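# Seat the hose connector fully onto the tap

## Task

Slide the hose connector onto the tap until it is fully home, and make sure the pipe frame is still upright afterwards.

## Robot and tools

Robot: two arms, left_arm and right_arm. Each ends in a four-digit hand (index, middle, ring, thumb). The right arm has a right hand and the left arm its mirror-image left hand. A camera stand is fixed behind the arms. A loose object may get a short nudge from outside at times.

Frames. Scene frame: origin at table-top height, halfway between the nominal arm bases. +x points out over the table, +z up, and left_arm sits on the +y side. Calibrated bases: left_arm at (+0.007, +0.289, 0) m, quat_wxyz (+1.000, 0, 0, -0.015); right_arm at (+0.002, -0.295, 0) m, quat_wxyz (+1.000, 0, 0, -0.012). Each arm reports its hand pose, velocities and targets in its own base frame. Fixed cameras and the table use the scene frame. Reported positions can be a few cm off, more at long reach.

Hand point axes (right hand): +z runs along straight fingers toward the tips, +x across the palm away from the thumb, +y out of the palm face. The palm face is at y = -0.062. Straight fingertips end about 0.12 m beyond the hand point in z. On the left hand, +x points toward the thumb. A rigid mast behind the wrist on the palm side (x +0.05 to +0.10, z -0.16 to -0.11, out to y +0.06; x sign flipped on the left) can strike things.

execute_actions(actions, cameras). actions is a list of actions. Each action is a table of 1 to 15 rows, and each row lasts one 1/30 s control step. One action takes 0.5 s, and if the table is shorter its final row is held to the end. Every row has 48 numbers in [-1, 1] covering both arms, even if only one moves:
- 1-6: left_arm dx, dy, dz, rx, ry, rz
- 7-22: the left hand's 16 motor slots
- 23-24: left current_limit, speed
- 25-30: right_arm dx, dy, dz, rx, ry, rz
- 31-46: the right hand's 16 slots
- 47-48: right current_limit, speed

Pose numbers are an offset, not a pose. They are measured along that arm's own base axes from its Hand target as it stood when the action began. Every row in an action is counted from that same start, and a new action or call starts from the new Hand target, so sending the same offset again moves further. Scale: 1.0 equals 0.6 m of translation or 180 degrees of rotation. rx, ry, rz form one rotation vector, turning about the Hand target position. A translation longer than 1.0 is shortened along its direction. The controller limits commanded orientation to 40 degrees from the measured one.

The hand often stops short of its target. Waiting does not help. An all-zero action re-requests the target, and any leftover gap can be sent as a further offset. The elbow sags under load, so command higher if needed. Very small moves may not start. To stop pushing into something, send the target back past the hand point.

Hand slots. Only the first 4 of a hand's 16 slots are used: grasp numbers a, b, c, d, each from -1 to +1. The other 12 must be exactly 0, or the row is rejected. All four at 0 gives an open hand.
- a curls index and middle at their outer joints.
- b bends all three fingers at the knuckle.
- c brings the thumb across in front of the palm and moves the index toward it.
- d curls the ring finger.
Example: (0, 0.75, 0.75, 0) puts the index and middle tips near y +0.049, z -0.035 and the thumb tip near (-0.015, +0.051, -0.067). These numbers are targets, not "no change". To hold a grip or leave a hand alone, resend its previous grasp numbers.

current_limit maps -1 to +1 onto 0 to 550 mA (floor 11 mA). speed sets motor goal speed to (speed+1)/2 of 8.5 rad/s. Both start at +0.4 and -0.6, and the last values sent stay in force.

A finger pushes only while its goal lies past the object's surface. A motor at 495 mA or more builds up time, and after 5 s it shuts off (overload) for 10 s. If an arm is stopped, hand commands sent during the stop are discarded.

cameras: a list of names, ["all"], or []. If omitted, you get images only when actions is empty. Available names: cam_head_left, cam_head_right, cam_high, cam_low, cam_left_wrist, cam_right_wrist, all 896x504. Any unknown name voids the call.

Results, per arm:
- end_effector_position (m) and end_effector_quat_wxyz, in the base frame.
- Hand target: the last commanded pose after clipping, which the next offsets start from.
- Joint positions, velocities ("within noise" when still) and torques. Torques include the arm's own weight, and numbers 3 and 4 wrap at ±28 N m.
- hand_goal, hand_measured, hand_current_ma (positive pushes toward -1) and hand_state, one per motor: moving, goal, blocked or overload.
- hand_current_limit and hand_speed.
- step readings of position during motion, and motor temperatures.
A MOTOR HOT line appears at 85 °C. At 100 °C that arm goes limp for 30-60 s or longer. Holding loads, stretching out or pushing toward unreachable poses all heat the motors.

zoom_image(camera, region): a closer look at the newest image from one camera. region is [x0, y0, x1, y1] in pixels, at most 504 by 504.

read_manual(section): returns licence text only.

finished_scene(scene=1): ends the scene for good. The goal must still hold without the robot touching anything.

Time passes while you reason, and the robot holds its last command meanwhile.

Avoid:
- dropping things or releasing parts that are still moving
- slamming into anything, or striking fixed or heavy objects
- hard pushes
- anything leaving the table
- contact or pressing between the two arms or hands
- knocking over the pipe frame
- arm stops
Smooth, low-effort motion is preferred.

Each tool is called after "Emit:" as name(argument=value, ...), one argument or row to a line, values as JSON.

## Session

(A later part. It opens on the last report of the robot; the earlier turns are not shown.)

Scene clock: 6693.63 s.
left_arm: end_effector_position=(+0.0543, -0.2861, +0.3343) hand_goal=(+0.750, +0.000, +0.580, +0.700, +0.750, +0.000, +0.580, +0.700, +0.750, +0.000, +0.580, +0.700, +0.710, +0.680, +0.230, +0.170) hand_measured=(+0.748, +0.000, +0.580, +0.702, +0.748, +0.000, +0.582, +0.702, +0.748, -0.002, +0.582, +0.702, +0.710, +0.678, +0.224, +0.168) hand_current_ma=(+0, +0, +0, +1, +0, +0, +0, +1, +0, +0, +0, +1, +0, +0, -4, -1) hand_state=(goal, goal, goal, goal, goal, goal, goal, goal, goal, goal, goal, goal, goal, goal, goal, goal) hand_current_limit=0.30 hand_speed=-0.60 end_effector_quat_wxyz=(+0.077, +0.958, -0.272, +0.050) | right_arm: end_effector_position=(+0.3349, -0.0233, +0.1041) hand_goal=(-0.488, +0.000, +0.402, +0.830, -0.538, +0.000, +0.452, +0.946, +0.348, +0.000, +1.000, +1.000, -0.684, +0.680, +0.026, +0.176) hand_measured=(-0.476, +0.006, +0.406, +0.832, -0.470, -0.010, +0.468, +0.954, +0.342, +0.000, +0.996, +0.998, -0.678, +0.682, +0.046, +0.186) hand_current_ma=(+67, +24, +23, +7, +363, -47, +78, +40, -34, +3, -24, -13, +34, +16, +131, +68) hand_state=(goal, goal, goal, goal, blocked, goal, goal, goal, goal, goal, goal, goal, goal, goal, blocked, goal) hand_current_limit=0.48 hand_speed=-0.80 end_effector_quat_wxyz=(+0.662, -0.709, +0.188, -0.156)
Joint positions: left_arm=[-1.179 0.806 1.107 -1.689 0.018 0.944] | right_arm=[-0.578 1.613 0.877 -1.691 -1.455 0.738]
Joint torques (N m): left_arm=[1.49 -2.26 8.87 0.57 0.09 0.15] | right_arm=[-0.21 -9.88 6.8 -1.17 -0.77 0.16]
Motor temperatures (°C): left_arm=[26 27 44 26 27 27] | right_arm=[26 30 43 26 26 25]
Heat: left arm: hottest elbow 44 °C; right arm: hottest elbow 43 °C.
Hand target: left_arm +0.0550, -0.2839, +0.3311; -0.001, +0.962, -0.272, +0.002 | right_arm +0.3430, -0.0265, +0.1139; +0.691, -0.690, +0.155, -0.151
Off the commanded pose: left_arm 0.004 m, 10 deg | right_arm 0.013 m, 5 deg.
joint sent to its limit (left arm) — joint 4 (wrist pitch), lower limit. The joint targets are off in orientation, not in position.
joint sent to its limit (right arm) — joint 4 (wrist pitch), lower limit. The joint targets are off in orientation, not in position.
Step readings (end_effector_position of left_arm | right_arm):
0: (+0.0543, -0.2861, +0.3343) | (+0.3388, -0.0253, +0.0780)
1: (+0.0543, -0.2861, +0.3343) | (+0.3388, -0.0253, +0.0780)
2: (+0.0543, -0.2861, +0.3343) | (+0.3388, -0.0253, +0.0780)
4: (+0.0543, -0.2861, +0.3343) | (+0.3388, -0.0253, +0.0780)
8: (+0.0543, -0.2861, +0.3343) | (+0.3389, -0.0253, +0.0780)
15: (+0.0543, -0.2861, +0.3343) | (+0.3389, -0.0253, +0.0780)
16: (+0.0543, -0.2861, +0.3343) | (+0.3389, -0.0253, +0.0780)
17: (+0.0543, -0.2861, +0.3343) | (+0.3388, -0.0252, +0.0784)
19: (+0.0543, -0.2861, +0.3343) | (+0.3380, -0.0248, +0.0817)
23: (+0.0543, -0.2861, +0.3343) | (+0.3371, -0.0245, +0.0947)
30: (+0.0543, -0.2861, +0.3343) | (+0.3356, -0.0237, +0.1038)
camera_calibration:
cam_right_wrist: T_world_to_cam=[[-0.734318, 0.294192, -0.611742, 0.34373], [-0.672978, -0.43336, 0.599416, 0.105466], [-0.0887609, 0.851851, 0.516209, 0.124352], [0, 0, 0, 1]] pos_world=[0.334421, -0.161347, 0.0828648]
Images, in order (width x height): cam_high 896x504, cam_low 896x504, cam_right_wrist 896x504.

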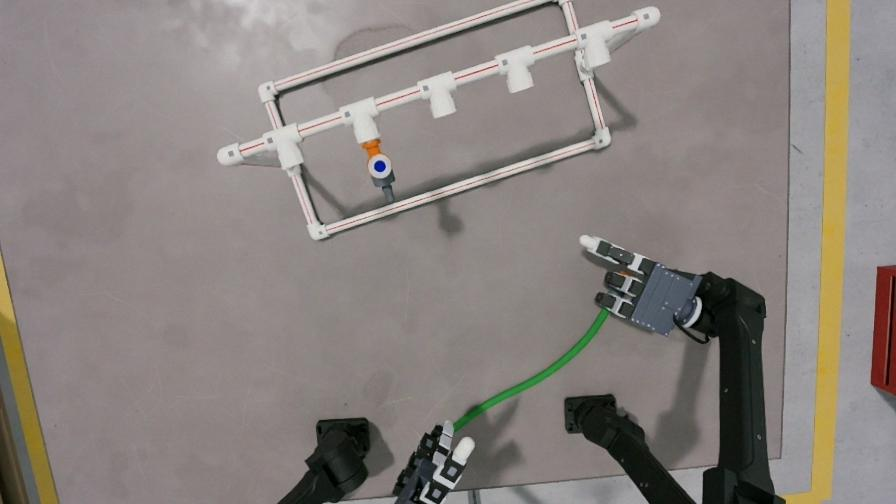

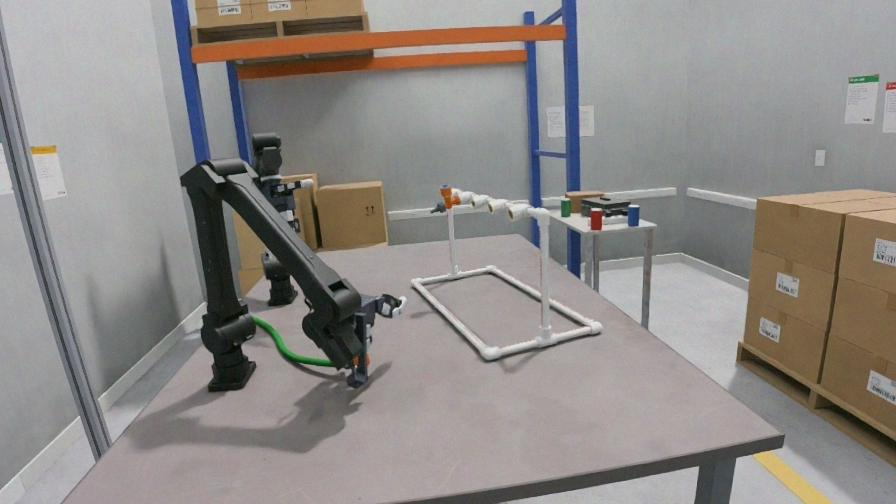

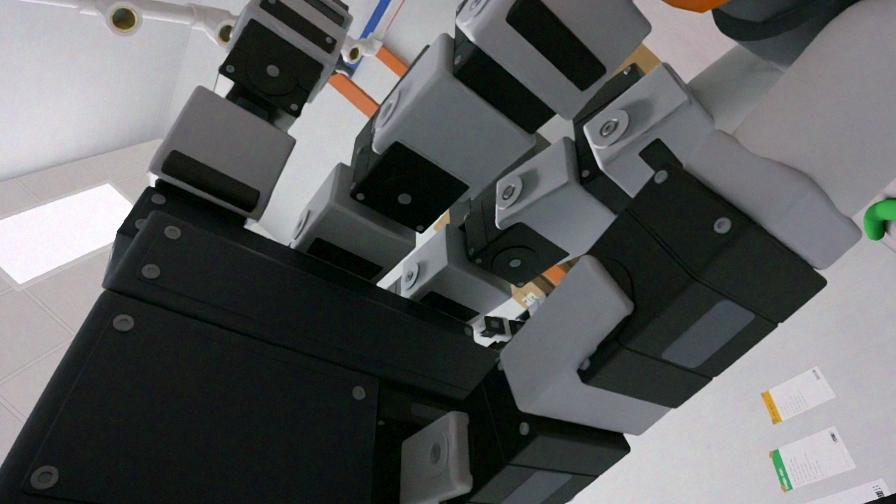

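Emit:
execute_actions(
  actions=[
    [[0,0,0,0,0,0,0,0,0,0,0,0,0,0,0,0,0,0,0,0,0,0,0.3,-0.6,0.085,0.115,-0.005,-0.02,0.009,0.044,0.0,0.67,0.82,-0.8,0,0,0,0,0,0,0,0,0,0,0,0,0.5,-0.8]],
  ],
  cameras=["cam_low","cam_high"],
)

Emit:
zoom_image(
  camera="cam_low",
  region=[320, 290, 430, 390],
)

Emit:
zoom_image(
  camera="cam_high",
  region=[520, 210, 640, 330],
)

Scene clock: 6710.73 s.
left_arm: end_effector_position=(+0.0543, -0.2861, +0.3343) hand_goal=(+0.750, +0.000, +0.580, +0.700, +0.750, +0.000, +0.580, +0.700, +0.750, +0.000, +0.580, +0.700, +0.710, +0.680, +0.230, +0.170) hand_measured=(+0.748, +0.000, +0.580, +0.702, +0.748, +0.000, +0.582, +0.702, +0.748, -0.002, +0.582, +0.702, +0.710, +0.678, +0.224, +0.168) hand_current_ma=(+0, +0, +0, +1, +0, +0, +0, +1, +0, +0, +0, +1, +0, +0, -4, -1) hand_state=(goal, goal, goal, goal, goal, goal, goal, goal, goal, goal, goal, goal, goal, goal, goal, goal) hand_current_limit=0.30 hand_speed=-0.60 end_effector_quat_wxyz=(+0.077, +0.958, -0.272, +0.050) | right_arm: end_effector_position=(+0.3764, +0.0505, +0.1063) hand_goal=(-0.522, +0.000, +0.410, +0.834, -0.582, +0.000, +0.446, +0.946, +0.310, +0.000, +1.000, +1.000, -0.684, +0.680, +0.026, +0.182) hand_measured=(-0.502, +0.008, +0.414, +0.834, -0.486, -0.012, +0.468, +0.956, +0.304, +0.000, +0.996, +0.998, -0.676, +0.682, +0.054, +0.196) hand_current_ma=(+99, +30, +22, +5, +413, -55, +108, +47, -33, +3, -24, -13, +37, +16, +184, +95) hand_state=(goal, goal, goal, goal, blocked, goal, blocked, goal, goal, goal, goal, goal, goal, goal, blocked, goal) hand_current_limit=0.50 hand_speed=-0.80 end_effector_quat_wxyz=(+0.684, -0.716, +0.111, -0.082)
Joint positions: left_arm=[-1.179 0.806 1.107 -1.689 0.018 0.944] | right_arm=[-0.322 1.69 0.99 -1.64 -1.5 0.834]
Joint torques (N m): left_arm=[1.44 -2.26 8.75 0.68 0.1 0.12] | right_arm=[-1.26 -9.41 8.49 -0.68 -0.82 0.16]
Heat: left arm: hottest elbow 44 °C; right arm: hottest elbow 43 °C.
Hand target: left_arm +0.0550, -0.2839, +0.3311; -0.001, +0.962, -0.272, +0.002 | right_arm +0.3940, +0.0425, +0.1109; +0.675, -0.723, +0.112, -0.098
Off the commanded pose: left_arm 0.004 m, 10 deg | right_arm 0.020 m, 2 deg.
joint sent to its limit (left arm) — joint 4 (wrist pitch), lower limit. The joint targets are off in orientation, not in position.
Step readings (end_effector_position of left_arm | right_arm):
0: (+0.0543, -0.2861, +0.3343) | (+0.3349, -0.0233, +0.1041)
1: (+0.0543, -0.2861, +0.3343) | (+0.3350, -0.0230, +0.1042)
2: (+0.0543, -0.2861, +0.3343) | (+0.3363, -0.0196, +0.1050)
4: (+0.0543, -0.2861, +0.3343) | (+0.3429, -0.0079, +0.1078)
8: (+0.0543, -0.2861, +0.3343) | (+0.3658, +0.0330, +0.1132)
15: (+0.0543, -0.2861, +0.3343) | (+0.3764, +0.0509, +0.1078)
Images, in order (width x height): cam_high 896x504, cam_low 896x504.

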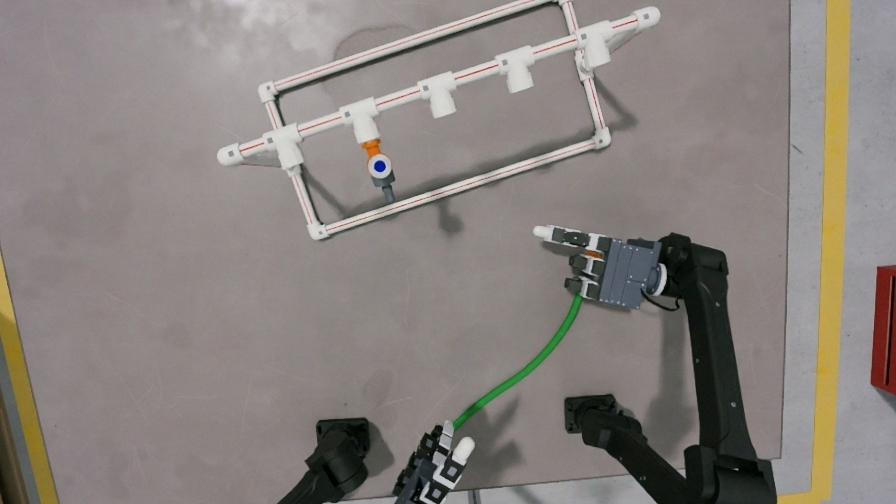

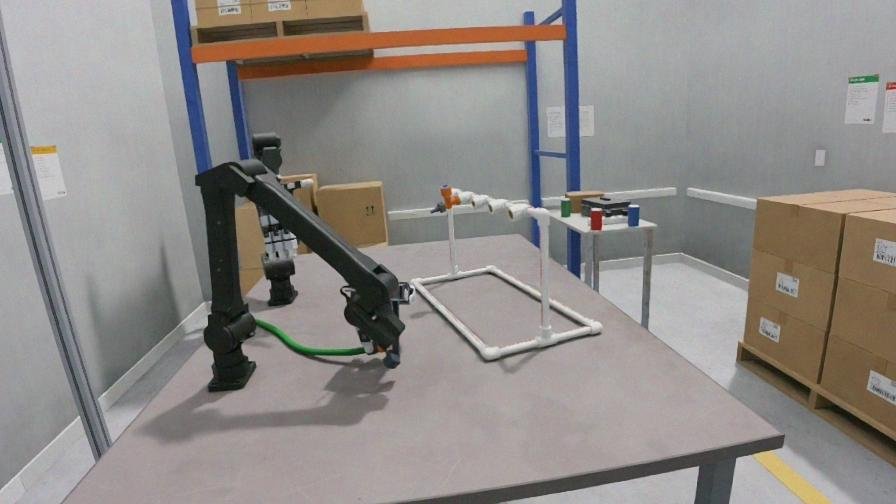

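Scaled by 4.582.

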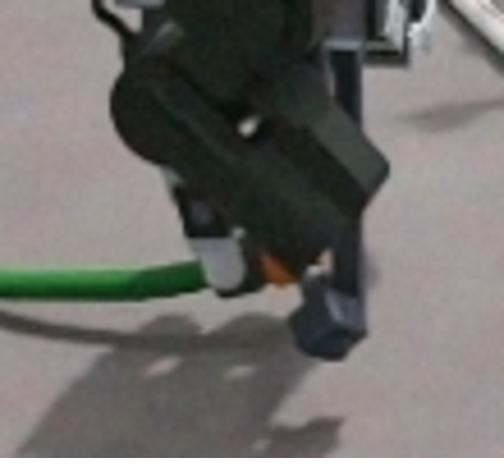

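Scaled by 4.200.

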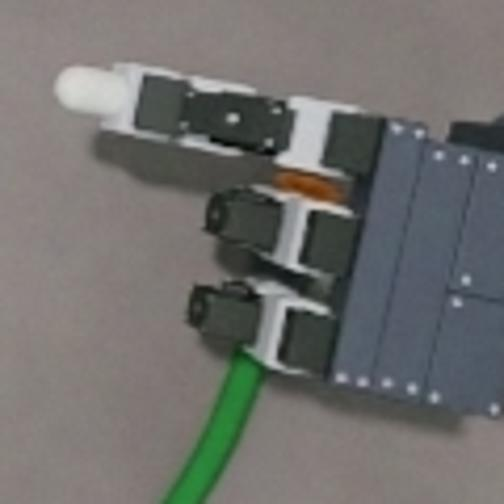

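Emit:
execute_actions(
  actions=[],
  cameras=["cam_high","cam_low","cam_right_wrist"],
)

Scene clock: 6751.80 s.
left_arm: end_effector_position=(+0.0543, -0.2861, +0.3343) hand_goal=(+0.750, +0.000, +0.580, +0.700, +0.750, +0.000, +0.580, +0.700, +0.750, +0.000, +0.580, +0.700, +0.710, +0.680, +0.230, +0.170) hand_measured=(+0.748, +0.000, +0.580, +0.702, +0.748, +0.000, +0.582, +0.702, +0.748, -0.002, +0.582, +0.702, +0.710, +0.678, +0.224, +0.168) hand_current_ma=(+0, +0, +0, +1, +0, +0, +0, +1, +0, +0, +0, +1, +0, +0, -4, -1) hand_state=(goal, goal, goal, goal, goal, goal, goal, goal, goal, goal, goal, goal, goal, goal, goal, goal) hand_current_limit=0.30 hand_speed=-0.60 end_effector_quat_wxyz=(+0.077, +0.958, -0.272, +0.050) | right_arm: end_effector_position=(+0.3764, +0.0505, +0.1063) hand_goal=(-0.522, +0.000, +0.410, +0.834, -0.582, +0.000, +0.446, +0.946, +0.310, +0.000, +1.000, +1.000, -0.684, +0.680, +0.026, +0.182) hand_measured=(-0.502, +0.008, +0.414, +0.834, -0.486, -0.012, +0.468, +0.956, +0.304, +0.000, +0.996, +0.998, -0.676, +0.682, +0.054, +0.196) hand_current_ma=(+99, +30, +22, +5, +413, -55, +108, +47, -33, +3, -24, -13, +37, +16, +184, +95) hand_state=(goal, goal, goal, goal, blocked, goal, blocked, goal, goal, goal, goal, goal, goal, goal, blocked, goal) hand_current_limit=0.50 hand_speed=-0.80 end_effector_quat_wxyz=(+0.684, -0.716, +0.111, -0.082)
Joint positions: left_arm=[-1.179 0.806 1.107 -1.689 0.018 0.944] | right_arm=[-0.322 1.69 0.99 -1.64 -1.5 0.835]
Joint velocities: within noise
Joint torques (N m): left_arm=[1.49 -2.2 8.88 0.69 0.1 0.15] | right_arm=[-1.26 -9.29 8.47 -0.69 -0.82 0.17]
Motor temperatures (°C): left_arm=[26 27 44 26 27 27] | right_arm=[26 30 44 26 27 25]
Heat: left arm: hottest elbow 44 °C; right arm: hottest elbow 44 °C.
Hand target: left_arm +0.0550, -0.2839, +0.3311; -0.001, +0.962, -0.272, +0.002 | right_arm +0.3940, +0.0425, +0.1109; +0.675, -0.723, +0.112, -0.098
Off the commanded pose: left_arm 0.004 m, 10 deg | right_arm 0.020 m, 2 deg.
camera_calibration:
cam_right_wrist: T_world_to_cam=[[-0.780448, 0.145263, -0.608112, 0.378372], [-0.563996, -0.583342, 0.584483, 0.132162], [-0.269834, 0.799131, 0.537196, 0.13255], [0, 0, 0, 1]] pos_world=[0.405605, -0.0837921, 0.081641]
Images, in order (width x height): cam_high 896x504, cam_low 896x504, cam_right_wrist 896x504.

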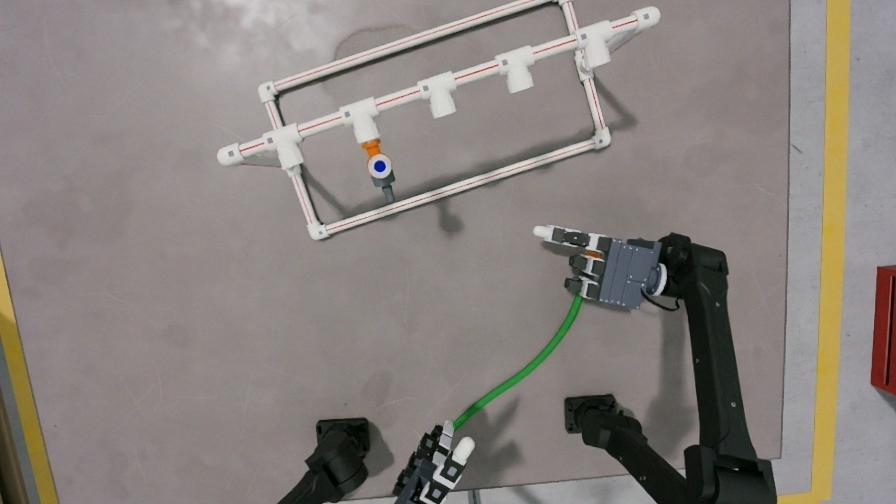

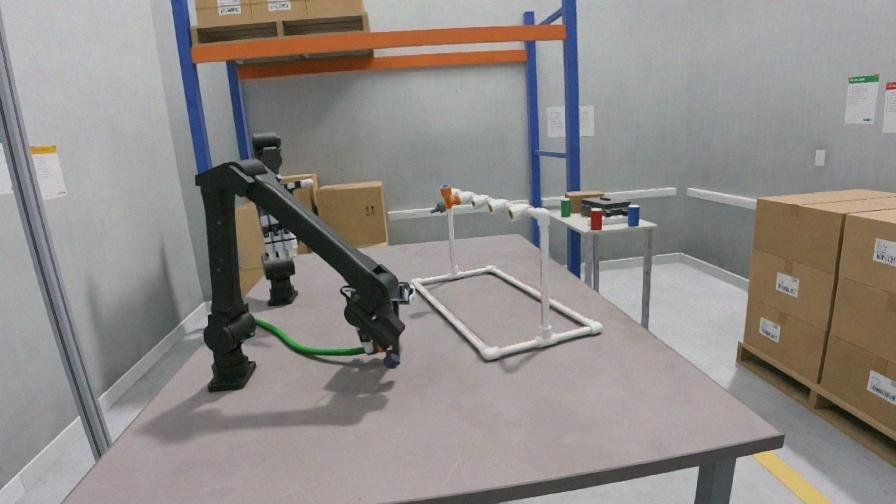

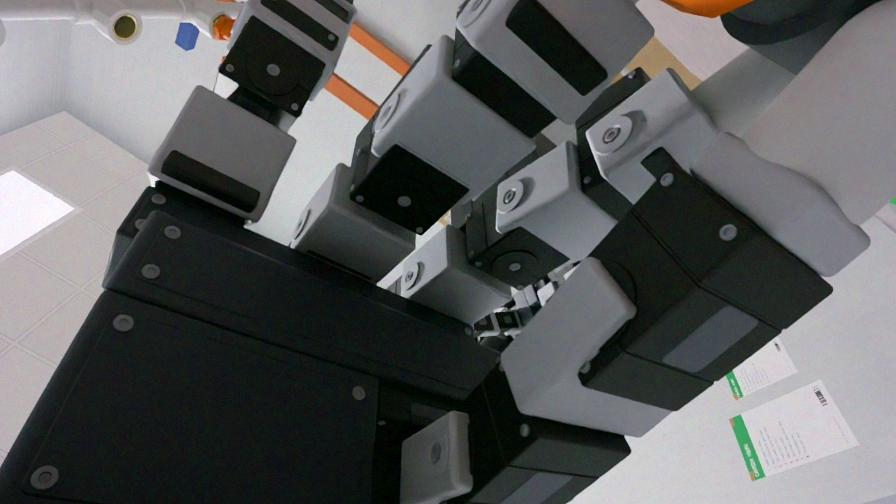

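Emit:
execute_actions(
  actions=[
    [[0,0,0,0,0,0,0,0,0,0,0,0,0,0,0,0,0,0,0,0,0,0,0.3,-0.6,0.02,0.039,0.004,-0.007,0.002,0.0147,0,0.67,0.82,-0.8,0,0,0,0,0,0,0,0,0,0,0,0,0.5,-0.8]],
    [[0,0,0,0,0,0,0,0,0,0,0,0,0,0,0,0,0,0,0,0,0,0,0.3,-0.6,0.02,0.039,0.004,-0.007,0.002,0.0147,0,0.67,0.82,-0.8,0,0,0,0,0,0,0,0,0,0,0,0,0.5,-0.8]],
    [[0,0,0,0,0,0,0,0,0,0,0,0,0,0,0,0,0,0,0,0,0,0,0.3,-0.6,0.02,0.039,0.004,-0.007,0.002,0.0147,0,0.67,0.82,-0.8,0,0,0,0,0,0,0,0,0,0,0,0,0.5,-0.8]],
  ],
  cameras=["cam_high","cam_low"],
)

Scene clock: 6763.80 s.
left_arm: end_effector_position=(+0.0543, -0.2861, +0.3343) hand_goal=(+0.750, +0.000, +0.580, +0.700, +0.750, +0.000, +0.580, +0.700, +0.750, +0.000, +0.580, +0.700, +0.710, +0.680, +0.230, +0.170) hand_measured=(+0.748, +0.000, +0.580, +0.702, +0.748, +0.000, +0.582, +0.702, +0.748, -0.002, +0.582, +0.702, +0.710, +0.678, +0.224, +0.168) hand_current_ma=(+0, +0, +0, +1, +0, +0, +0, +1, +0, +0, +0, +1, +0, +0, -4, -1) hand_state=(goal, goal, goal, goal, goal, goal, goal, goal, goal, goal, goal, goal, goal, goal, goal, goal) hand_current_limit=0.30 hand_speed=-0.60 end_effector_quat_wxyz=(+0.077, +0.958, -0.272, +0.050) | right_arm: end_effector_position=(+0.4190, +0.1122, +0.1088) hand_goal=(-0.522, +0.000, +0.410, +0.834, -0.582, +0.000, +0.446, +0.946, +0.310, +0.000, +1.000, +1.000, -0.684, +0.680, +0.026, +0.182) hand_measured=(-0.502, +0.008, +0.416, +0.836, -0.490, -0.016, +0.468, +0.956, +0.304, +0.000, +0.996, +0.998, -0.672, +0.682, +0.054, +0.196) hand_current_ma=(+99, +31, +27, +8, +413, -66, +108, +48, -35, +3, -24, -13, +58, +16, +184, +96) hand_state=(goal, goal, goal, goal, blocked, goal, blocked, goal, goal, goal, goal, goal, goal, goal, blocked, goal) hand_current_limit=0.50 hand_speed=-0.80 end_effector_quat_wxyz=(-0.671, +0.739, -0.052, +0.018)
Joint positions: left_arm=[-1.179 0.806 1.107 -1.689 0.018 0.944] | right_arm=[-0.124 1.7 1.096 -1.236 -1.469 1.345]
Joint torques (N m): left_arm=[1.44 -2.37 8.73 0.69 0.1 0.17] | right_arm=[-0.44 -12.1 8.31 -0.08 -0.96 0.18]
Heat: left arm: hottest elbow 44 °C; right arm: hottest elbow 44 °C.
Hand target: left_arm +0.0550, -0.2839, +0.3311; -0.001, +0.962, -0.272, +0.002 | right_arm +0.4300, +0.1127, +0.1182; -0.655, +0.751, -0.064, +0.048
Off the commanded pose: left_arm 0.004 m, 10 deg | right_arm 0.014 m, 4 deg.
joint sent to its limit (left arm) — joint 4 (wrist pitch), lower limit. The joint targets are off in orientation, not in position.
Step readings (end_effector_position of left_arm | right_arm):
0: (+0.0543, -0.2861, +0.3343) | (+0.3764, +0.0505, +0.1063)
1: (+0.0543, -0.2861, +0.3343) | (+0.3765, +0.0505, +0.1064)
2: (+0.0543, -0.2861, +0.3343) | (+0.3771, +0.0504, +0.1066)
4: (+0.0543, -0.2861, +0.3343) | (+0.3801, +0.0520, +0.1074)
8: (+0.0543, -0.2861, +0.3343) | (+0.3885, +0.0616, +0.1104)
15: (+0.0543, -0.2861, +0.3343) | (+0.3921, +0.0677, +0.1095)
16: (+0.0543, -0.2861, +0.3343) | (+0.3924, +0.0677, +0.1091)
17: (+0.0543, -0.2861, +0.3343) | (+0.3927, +0.0686, +0.1091)
19: (+0.0543, -0.2861, +0.3343) | (+0.3940, +0.0719, +0.1093)
23: (+0.0543, -0.2861, +0.3343) | (+0.4001, +0.0841, +0.1117)
30: (+0.0543, -0.2861, +0.3343) | (+0.4036, +0.0907, +0.1102)
31: (+0.0543, -0.2861, +0.3343) | (+0.4041, +0.0905, +0.1098)
32: (+0.0543, -0.2861, +0.3343) | (+0.4044, +0.0912, +0.1095)
34: (+0.0543, -0.2861, +0.3343) | (+0.4056, +0.0939, +0.1094)
38: (+0.0543, -0.2861, +0.3343) | (+0.4115, +0.1059, +0.1125)
45: (+0.0543, -0.2861, +0.3343) | (+0.4163, +0.1130, +0.1105)
Images, in order (width x height): cam_high 896x504, cam_low 896x504.

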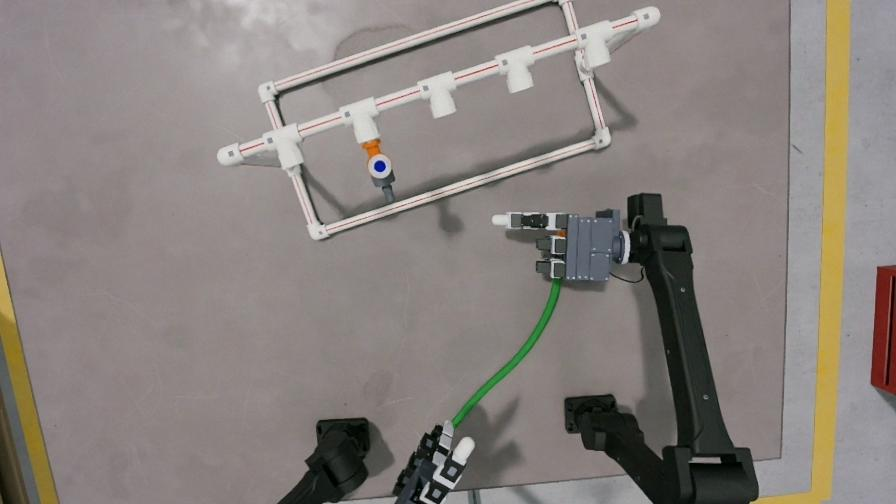

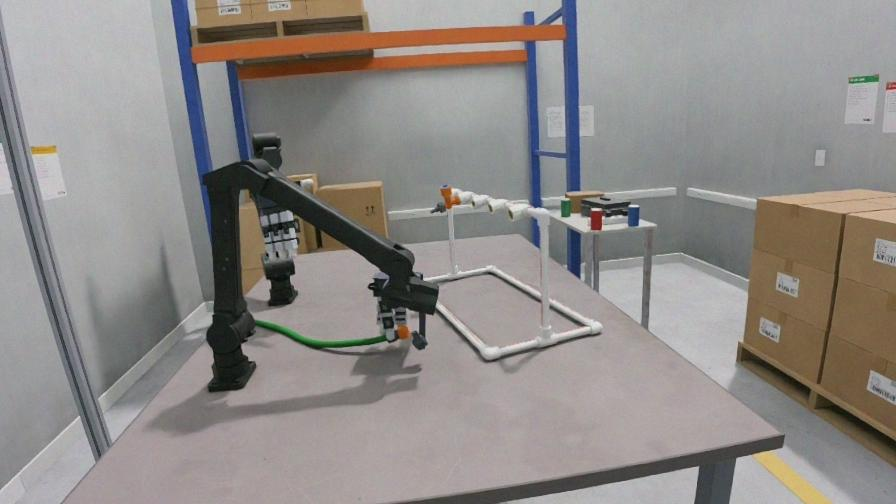

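Emit:
zoom_image(
  camera="cam_low",
  region=[340, 250, 480, 370],
)

Emit:
zoom_image(
  camera="cam_high",
  region=[460, 180, 660, 300],
)

Scaled by 3.600.

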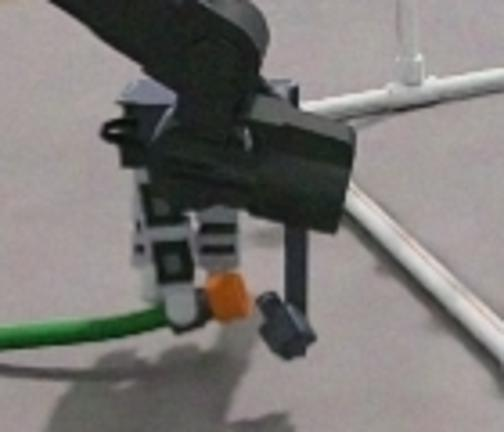

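Scaled by 2.520.

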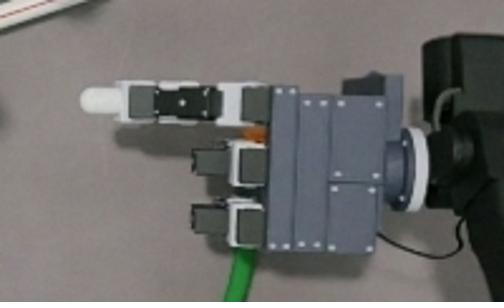

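Emit:
execute_actions(
  actions=[
    [[0,0,0,0,0,0,0,0,0,0,0,0,0,0,0,0,0,0,0,0,0,0,0.3,-0.6,0.02,0.043,0.01,-0.009,0,0.014,0,0.67,0.82,-0.8,0,0,0,0,0,0,0,0,0,0,0,0,0.5,-0.8]],
    [[0,0,0,0,0,0,0,0,0,0,0,0,0,0,0,0,0,0,0,0,0,0,0.3,-0.6,0.02,0.043,0.01,-0.009,0,0.014,0,0.67,0.82,-0.8,0,0,0,0,0,0,0,0,0,0,0,0,0.5,-0.8]],
    [[0,0,0,0,0,0,0,0,0,0,0,0,0,0,0,0,0,0,0,0,0,0,0.3,-0.6,0.02,0.043,0.01,-0.009,0,0.014,0,0.67,0.82,-0.8,0,0,0,0,0,0,0,0,0,0,0,0,0.5,-0.8]],
  ],
  cameras=["cam_high","cam_low"],
)

Emit:
zoom_image(
  camera="cam_low",
  region=[340, 240, 480, 360],
)

Scene clock: 6798.50 s.
left_arm: end_effector_position=(+0.0543, -0.2861, +0.3343) hand_goal=(+0.750, +0.000, +0.580, +0.700, +0.750, +0.000, +0.580, +0.700, +0.750, +0.000, +0.580, +0.700, +0.710, +0.680, +0.230, +0.170) hand_measured=(+0.748, +0.000, +0.580, +0.702, +0.748, +0.000, +0.582, +0.702, +0.748, -0.002, +0.582, +0.702, +0.710, +0.678, +0.224, +0.168) hand_current_ma=(+0, +0, +0, +1, +0, +0, +0, +1, +0, +0, +0, +1, +0, +0, -4, -1) hand_state=(goal, goal, goal, goal, goal, goal, goal, goal, goal, goal, goal, goal, goal, goal, goal, goal) hand_current_limit=0.30 hand_speed=-0.60 end_effector_quat_wxyz=(+0.077, +0.958, -0.272, +0.050) | right_arm: end_effector_position=(+0.4484, +0.1876, +0.1116) hand_goal=(-0.522, +0.000, +0.410, +0.834, -0.582, +0.000, +0.446, +0.946, +0.310, +0.000, +1.000, +1.000, -0.684, +0.680, +0.026, +0.182) hand_measured=(-0.508, +0.008, +0.416, +0.836, -0.496, -0.016, +0.468, +0.956, +0.304, +0.000, +0.996, +0.998, -0.670, +0.682, +0.054, +0.196) hand_current_ma=(+70, +31, +27, +8, +413, -69, +108, +50, -35, +3, -24, -13, +70, +16, +184, +96) hand_state=(goal, goal, goal, goal, blocked, goal, blocked, goal, goal, goal, goal, goal, goal, goal, blocked, goal) hand_current_limit=0.50 hand_speed=-0.80 end_effector_quat_wxyz=(-0.622, +0.782, -0.030, -0.020)
Joint positions: left_arm=[-1.179 0.806 1.107 -1.689 0.018 0.944] | right_arm=[0.079 1.669 1.121 -0.676 -1.328 1.998]
Joint torques (N m): left_arm=[1.73 -2.43 8.77 0.62 0.11 0.15] | right_arm=[-0.56 -13.98 10.1 0.87 -0.88 0.16]
Heat: left arm: hottest elbow 44 °C; right arm: hottest elbow 44 °C.
Hand target: left_arm +0.0550, -0.2839, +0.3311; -0.001, +0.962, -0.272, +0.002 | right_arm +0.4659, +0.1901, +0.1360; -0.624, +0.781, -0.013, +0.007
Off the commanded pose: left_arm 0.004 m, 10 deg | right_arm 0.030 m, 4 deg.
joint sent to its limit (left arm) — joint 4 (wrist pitch), lower limit. The joint targets are off in orientation, not in position.
Step readings (end_effector_position of left_arm | right_arm):
0: (+0.0543, -0.2861, +0.3343) | (+0.4190, +0.1122, +0.1088)
1: (+0.0543, -0.2861, +0.3343) | (+0.4189, +0.1121, +0.1087)
2: (+0.0543, -0.2861, +0.3343) | (+0.4189, +0.1130, +0.1081)
4: (+0.0543, -0.2861, +0.3343) | (+0.4197, +0.1155, +0.1063)
8: (+0.0543, -0.2861, +0.3343) | (+0.4226, +0.1293, +0.1054)
15: (+0.0543, -0.2861, +0.3343) | (+0.4291, +0.1379, +0.1029)
16: (+0.0543, -0.2861, +0.3343) | (+0.4305, +0.1376, +0.1028)
17: (+0.0543, -0.2861, +0.3343) | (+0.4314, +0.1382, +0.1026)
19: (+0.0543, -0.2861, +0.3343) | (+0.4325, +0.1401, +0.1020)
23: (+0.0543, -0.2861, +0.3343) | (+0.4347, +0.1530, +0.1018)
30: (+0.0543, -0.2861, +0.3343) | (+0.4416, +0.1630, +0.1071)
31: (+0.0543, -0.2861, +0.3343) | (+0.4432, +0.1628, +0.1082)
32: (+0.0543, -0.2861, +0.3343) | (+0.4442, +0.1631, +0.1089)
34: (+0.0543, -0.2861, +0.3343) | (+0.4452, +0.1651, +0.1089)
38: (+0.0543, -0.2861, +0.3343) | (+0.4456, +0.1771, +0.1097)
45: (+0.0543, -0.2861, +0.3343) | (+0.4467, +0.1873, +0.1107)
Images, in order (width x height): cam_high 896x504, cam_low 896x504.

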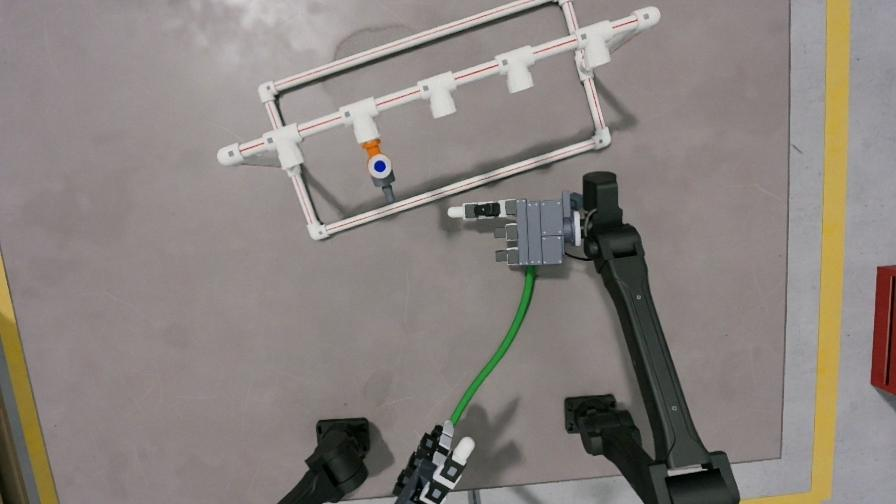

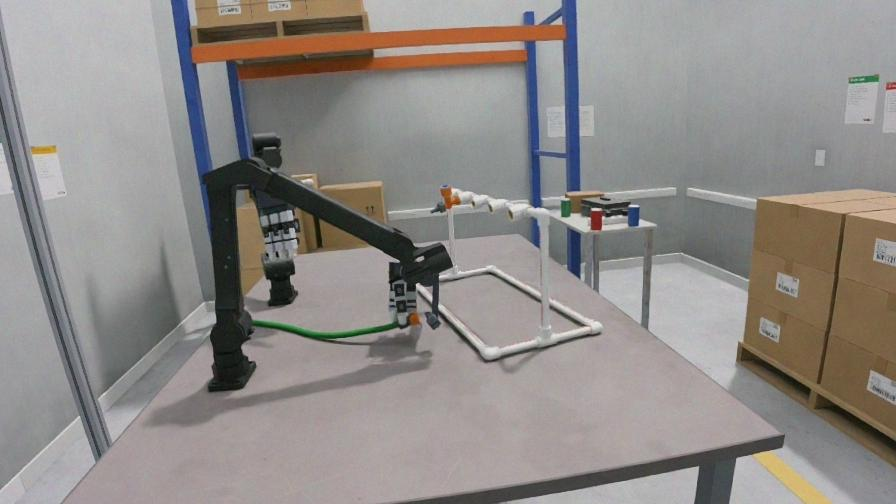

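Scaled by 3.600.

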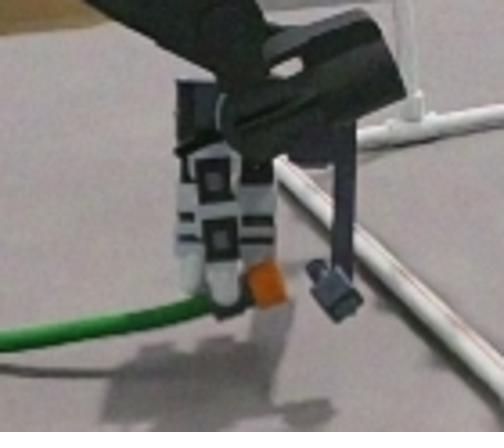

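Emit:
execute_actions(
  actions=[
    [[0,0,0,0,0,0,0,0,0,0,0,0,0,0,0,0,0,0,0,0,0,0,0.3,-0.6,0,0.031,0.03,-0.006,-0.007,0.011,0,0.67,0.82,-0.8,0,0,0,0,0,0,0,0,0,0,0,0,0.6,-0.8]],
    [[0,0,0,0,0,0,0,0,0,0,0,0,0,0,0,0,0,0,0,0,0,0,0.3,-0.6,0,0.031,0.03,-0.006,-0.007,0.011,0,0.67,0.82,-0.8,0,0,0,0,0,0,0,0,0,0,0,0,0.6,-0.8]],
    [[0,0,0,0,0,0,0,0,0,0,0,0,0,0,0,0,0,0,0,0,0,0,0.3,-0.6,0,0.031,0.03,-0.006,-0.007,0.011,0,0.67,0.82,-0.8,0,0,0,0,0,0,0,0,0,0,0,0,0.6,-0.8]],
  ],
  cameras=["cam_high","cam_low"],
)

Emit:
zoom_image(
  camera="cam_low",
  region=[340, 220, 480, 340],
)

Scene clock: 6821.83 s.
left_arm: end_effector_position=(+0.0543, -0.2861, +0.3343) hand_goal=(+0.750, +0.000, +0.580, +0.700, +0.750, +0.000, +0.580, +0.700, +0.750, +0.000, +0.580, +0.700, +0.710, +0.680, +0.230, +0.170) hand_measured=(+0.748, +0.000, +0.580, +0.702, +0.748, +0.000, +0.582, +0.702, +0.748, -0.002, +0.582, +0.702, +0.710, +0.678, +0.224, +0.168) hand_current_ma=(+0, +0, +0, +1, +0, +0, +0, +1, +0, +0, +0, +1, +0, +0, -4, -1) hand_state=(goal, goal, goal, goal, goal, goal, goal, goal, goal, goal, goal, goal, goal, goal, goal, goal) hand_current_limit=0.30 hand_speed=-0.60 end_effector_quat_wxyz=(+0.077, +0.958, -0.272, +0.050) | right_arm: end_effector_position=(+0.4492, +0.2404, +0.1619) hand_goal=(-0.522, +0.000, +0.410, +0.834, -0.582, +0.000, +0.446, +0.946, +0.310, +0.000, +1.000, +1.000, -0.684, +0.680, +0.026, +0.182) hand_measured=(-0.514, +0.002, +0.414, +0.836, -0.572, -0.004, +0.450, +0.950, +0.304, +0.000, +0.996, +0.998, -0.682, +0.682, +0.028, +0.184) hand_current_ma=(+37, +11, +21, +8, +49, -14, +21, +15, -35, +3, -24, -13, +14, +16, +11, +12) hand_state=(goal, goal, goal, goal, goal, goal, goal, goal, goal, goal, goal, goal, goal, goal, goal, goal) hand_current_limit=0.60 hand_speed=-0.80 end_effector_quat_wxyz=(-0.599, +0.800, +0.026, -0.023)
Joint positions: left_arm=[-1.179 0.806 1.107 -1.689 0.018 0.944] | right_arm=[0.205 1.622 1.231 -0.754 -1.256 2.022]
Joint torques (N m): left_arm=[1.55 -2.2 8.83 0.66 0.08 0.14] | right_arm=[-0.32 -13.45 12.04 0.18 -0.77 -0.03]
Heat: left arm: hottest elbow 44 °C; right arm: hottest elbow 46 °C.
Hand target: left_arm +0.0550, -0.2839, +0.3311; -0.001, +0.962, -0.272, +0.002 | right_arm +0.4660, +0.2459, +0.1900; -0.602, +0.797, +0.048, +0.001
Off the commanded pose: left_arm 0.004 m, 10 deg | right_arm 0.033 m, 4 deg.
joint sent to its limit (left arm) — joint 4 (wrist pitch), lower limit. The joint targets are off in orientation, not in position.
Step readings (end_effector_position of left_arm | right_arm):
0: (+0.0543, -0.2861, +0.3343) | (+0.4484, +0.1876, +0.1116)
1: (+0.0543, -0.2861, +0.3343) | (+0.4485, +0.1875, +0.1115)
2: (+0.0543, -0.2861, +0.3343) | (+0.4484, +0.1875, +0.1114)
4: (+0.0543, -0.2861, +0.3343) | (+0.4478, +0.1888, +0.1113)
8: (+0.0543, -0.2861, +0.3343) | (+0.4452, +0.1961, +0.1164)
15: (+0.0543, -0.2861, +0.3343) | (+0.4460, +0.2038, +0.1249)
16: (+0.0543, -0.2861, +0.3343) | (+0.4461, +0.2036, +0.1248)
17: (+0.0543, -0.2861, +0.3343) | (+0.4462, +0.2040, +0.1246)
19: (+0.0543, -0.2861, +0.3343) | (+0.4468, +0.2057, +0.1249)
23: (+0.0543, -0.2861, +0.3343) | (+0.4475, +0.2146, +0.1319)
30: (+0.0543, -0.2861, +0.3343) | (+0.4482, +0.2226, +0.1414)
31: (+0.0543, -0.2861, +0.3343) | (+0.4484, +0.2225, +0.1414)
32: (+0.0543, -0.2861, +0.3343) | (+0.4483, +0.2226, +0.1415)
34: (+0.0543, -0.2861, +0.3343) | (+0.4484, +0.2242, +0.1428)
38: (+0.0543, -0.2861, +0.3343) | (+0.4501, +0.2326, +0.1521)
45: (+0.0543, -0.2861, +0.3343) | (+0.4501, +0.2408, +0.1623)
Images, in order (width x height): cam_high 896x504, cam_low 896x504.

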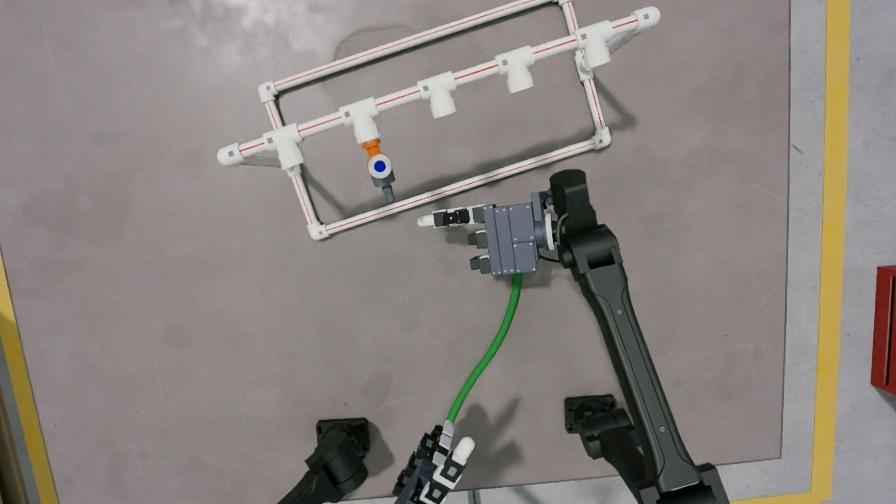

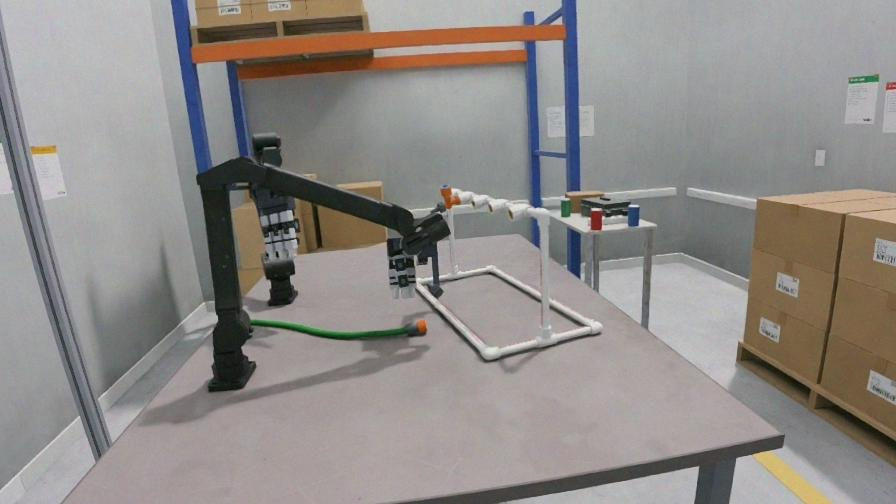

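Scaled by 3.600.

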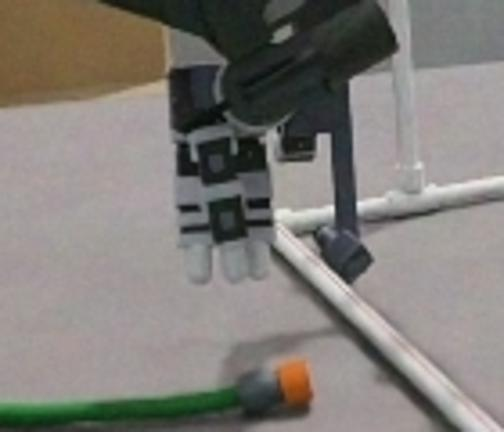

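Emit:
zoom_image(
  camera="cam_low",
  region=[390, 305, 450, 350],
)

Emit:
execute_actions(
  actions=[
    [[0,0,0,0,0,0,0,0,0,0,0,0,0,0,0,0,0,0,0,0,0,0,0.3,-0.6,-0.02,-0.12,-0.02,0.01,0,0,0,0.3,0.82,-0.8,0,0,0,0,0,0,0,0,0,0,0,0,0.3,-0.6]],
    [[0,0,0,0,0,0,0,0,0,0,0,0,0,0,0,0,0,0,0,0,0,0,0.3,-0.6,-0.02,-0.12,-0.02,0.01,0,0,0,0.3,0.82,-0.8,0,0,0,0,0,0,0,0,0,0,0,0,0.3,-0.6]],
    [[0,0,0,0,0,0,0,0,0,0,0,0,0,0,0,0,0,0,0,0,0,0,0.3,-0.6,-0.01,-0.12,-0.02,0.012,0,-0.02,0,0.3,0.82,-0.8,0,0,0,0,0,0,0,0,0,0,0,0,0.3,-0.6]],
  ],
  cameras=["cam_high","cam_low","cam_head_left","cam_head_right"],
)

Scaled by 8.400.

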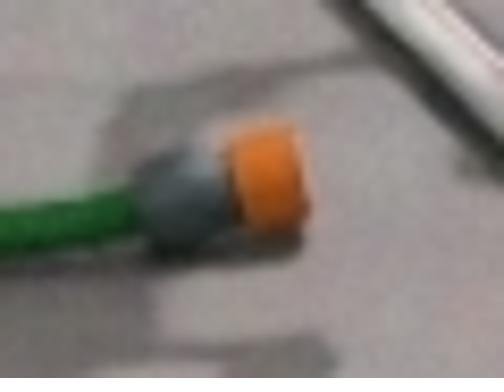

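Scene clock: 7030.30 s.
left_arm: end_effector_position=(+0.0543, -0.2861, +0.3343) hand_goal=(+0.750, +0.000, +0.580, +0.700, +0.750, +0.000, +0.580, +0.700, +0.750, +0.000, +0.580, +0.700, +0.710, +0.680, +0.230, +0.170) hand_measured=(+0.748, +0.000, +0.580, +0.702, +0.748, +0.000, +0.582, +0.702, +0.748, -0.002, +0.582, +0.702, +0.710, +0.678, +0.224, +0.168) hand_current_ma=(+0, +0, +0, +1, +0, +0, +0, +1, +0, +0, +0, +1, +0, +0, -4, -1) hand_state=(goal, goal, goal, goal, goal, goal, goal, goal, goal, goal, goal, goal, goal, goal, goal, goal) hand_current_limit=0.30 hand_speed=-0.60 end_effector_quat_wxyz=(+0.077, +0.958, -0.272, +0.050) | right_arm: end_effector_position=(+0.4207, +0.0308, +0.1469) hand_goal=(-0.022, +0.000, +0.300, +0.760, +0.066, +0.000, +0.520, +0.946, +0.866, +0.000, +1.000, +1.000, -0.684, +0.680, +0.026, +0.108) hand_measured=(-0.028, +0.002, +0.302, +0.762, +0.058, -0.002, +0.518, +0.948, +0.848, +0.000, +0.996, +0.998, -0.682, +0.682, +0.026, +0.110) hand_current_ma=(-27, +10, +9, +12, -45, -11, -10, +12, -97, +3, -24, -13, +11, +15, +6, +12) hand_state=(goal, goal, goal, goal, goal, goal, goal, goal, goal, goal, goal, goal, goal, goal, goal, goal) hand_current_limit=0.30 hand_speed=-0.60 end_effector_quat_wxyz=(-0.611, +0.790, -0.022, +0.051)
Joint positions: left_arm=[-1.179 0.806 1.107 -1.689 0.018 0.944] | right_arm=[-0.269 1.682 1.241 -1.68 -1.275 0.945]
Joint torques (N m): left_arm=[1.38 -2.2 8.73 0.64 0.11 0.18] | right_arm=[-0.03 -10.58 10.07 -1.35 -0.78 -0.09]
Motor temperatures (°C): left_arm=[26 27 43 26 27 27] | right_arm=[26 35 52 26 27 25]
Heat: left arm: hottest elbow 43 °C; right arm: hottest elbow 52 °C.
Hand target: left_arm +0.0550, -0.2839, +0.3311; -0.001, +0.962, -0.272, +0.002 | right_arm +0.4360, +0.0298, +0.1541; -0.640, +0.767, +0.024, +0.023
Off the commanded pose: left_arm 0.004 m, 10 deg | right_arm 0.017 m, 7 deg.
joint sent to its limit (left arm) — joint 4 (wrist pitch), lower limit. The joint targets are off in orientation, not in position.
joint sent to its limit (right arm) — joint 4 (wrist pitch), lower limit. The joint targets are off in orientation, not in position.
Step readings (end_effector_position of left_arm | right_arm):
0: (+0.0543, -0.2861, +0.3343) | (+0.4491, +0.2404, +0.1619)
1: (+0.0543, -0.2861, +0.3343) | (+0.4492, +0.2402, +0.1619)
2: (+0.0543, -0.2861, +0.3343) | (+0.4485, +0.2391, +0.1626)
4: (+0.0543, -0.2861, +0.3343) | (+0.4465, +0.2324, +0.1658)
8: (+0.0543, -0.2861, +0.3343) | (+0.4514, +0.1983, +0.1704)
15: (+0.0543, -0.2861, +0.3343) | (+0.4467, +0.1692, +0.1694)
16: (+0.0543, -0.2861, +0.3343) | (+0.4447, +0.1692, +0.1692)
17: (+0.0543, -0.2861, +0.3343) | (+0.4431, +0.1677, +0.1694)
19: (+0.0543, -0.2861, +0.3343) | (+0.4399, +0.1618, +0.1696)
23: (+0.0543, -0.2861, +0.3343) | (+0.4388, +0.1268, +0.1665)
30: (+0.0543, -0.2861, +0.3343) | (+0.4253, +0.0998, +0.1651)
31: (+0.0543, -0.2861, +0.3343) | (+0.4229, +0.1001, +0.1642)
32: (+0.0543, -0.2861, +0.3343) | (+0.4210, +0.0983, +0.1628)
34: (+0.0543, -0.2861, +0.3343) | (+0.4176, +0.0909, +0.1596)
38: (+0.0543, -0.2861, +0.3343) | (+0.4144, +0.0556, +0.1544)
45: (+0.0543, -0.2861, +0.3343) | (+0.4168, +0.0301, +0.1460)
Images, in order (width x height): cam_head_left 896x504, cam_head_right 896x504, cam_high 896x504, cam_low 896x504.

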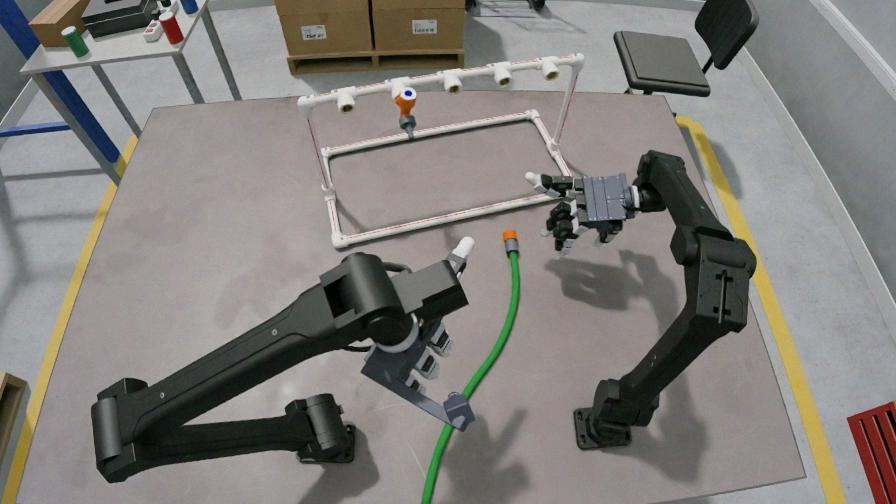

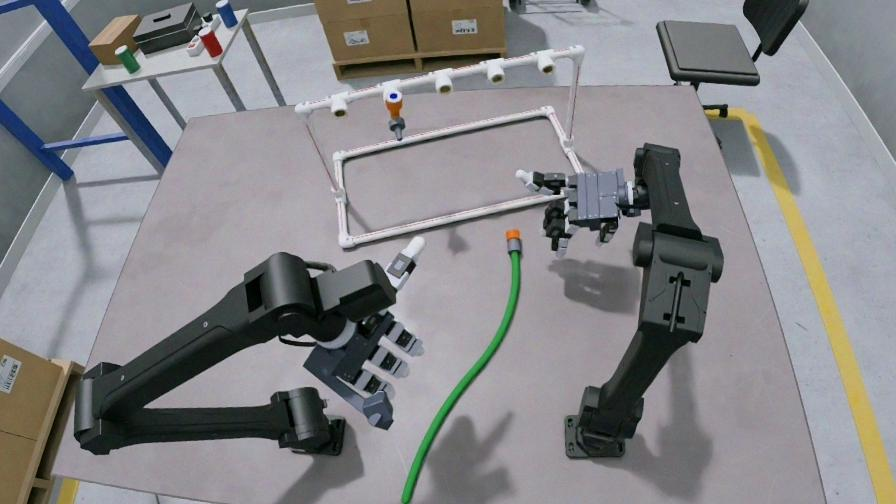

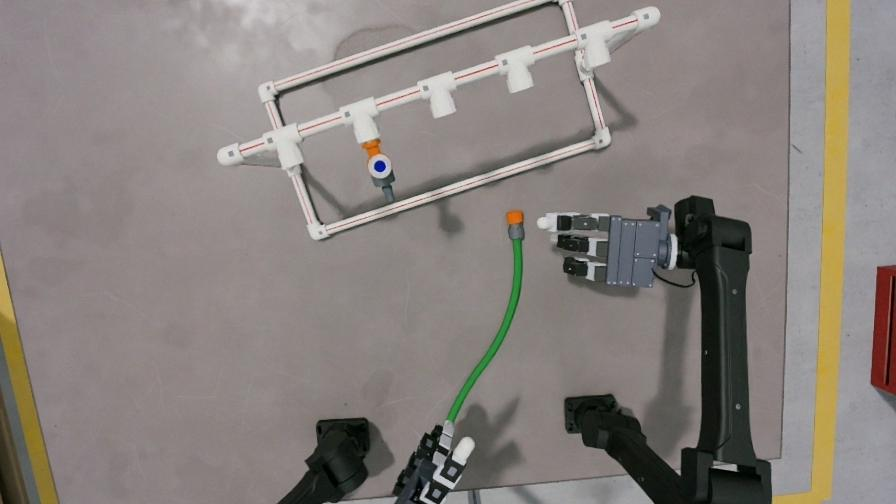

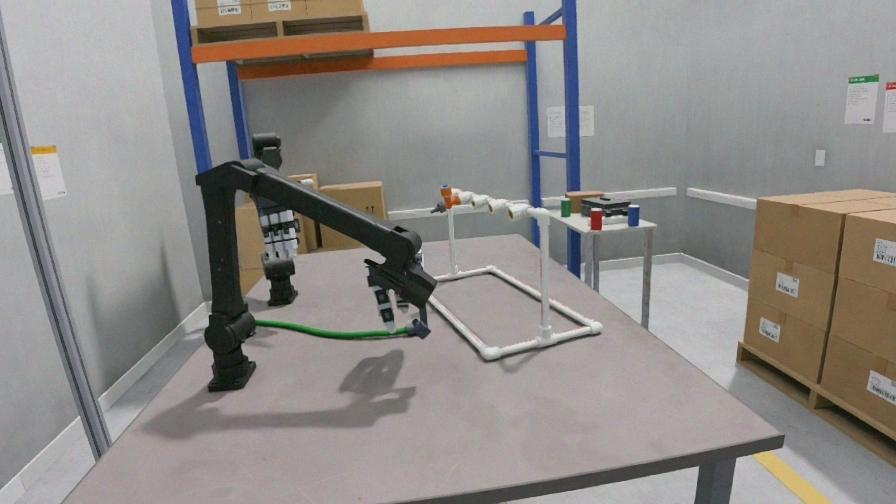

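Emit:
zoom_image(
  camera="cam_high",
  region=[470, 190, 570, 260],
)

Emit:
zoom_image(
  camera="cam_head_right",
  region=[480, 210, 560, 270],
)

Emit:
zoom_image(
  camera="cam_head_left",
  region=[475, 215, 555, 275],
)

Scaled by 5.040.

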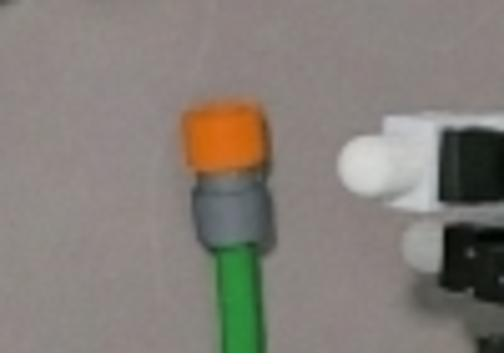

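Scaled by 6.300.

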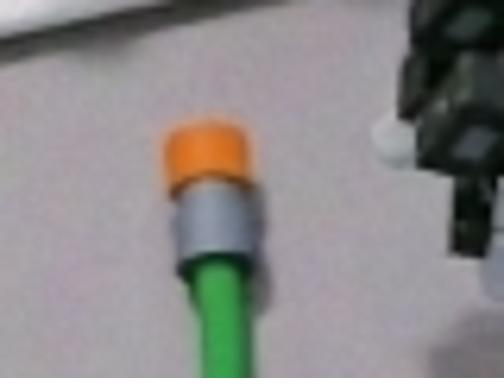

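Scaled by 6.300.

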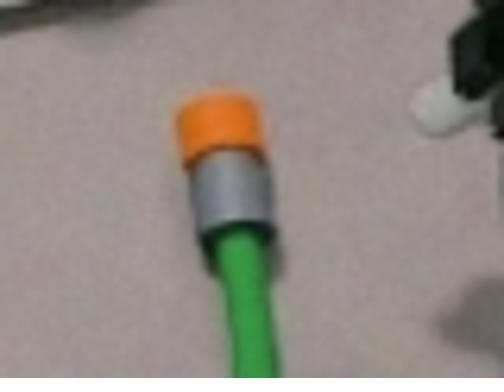

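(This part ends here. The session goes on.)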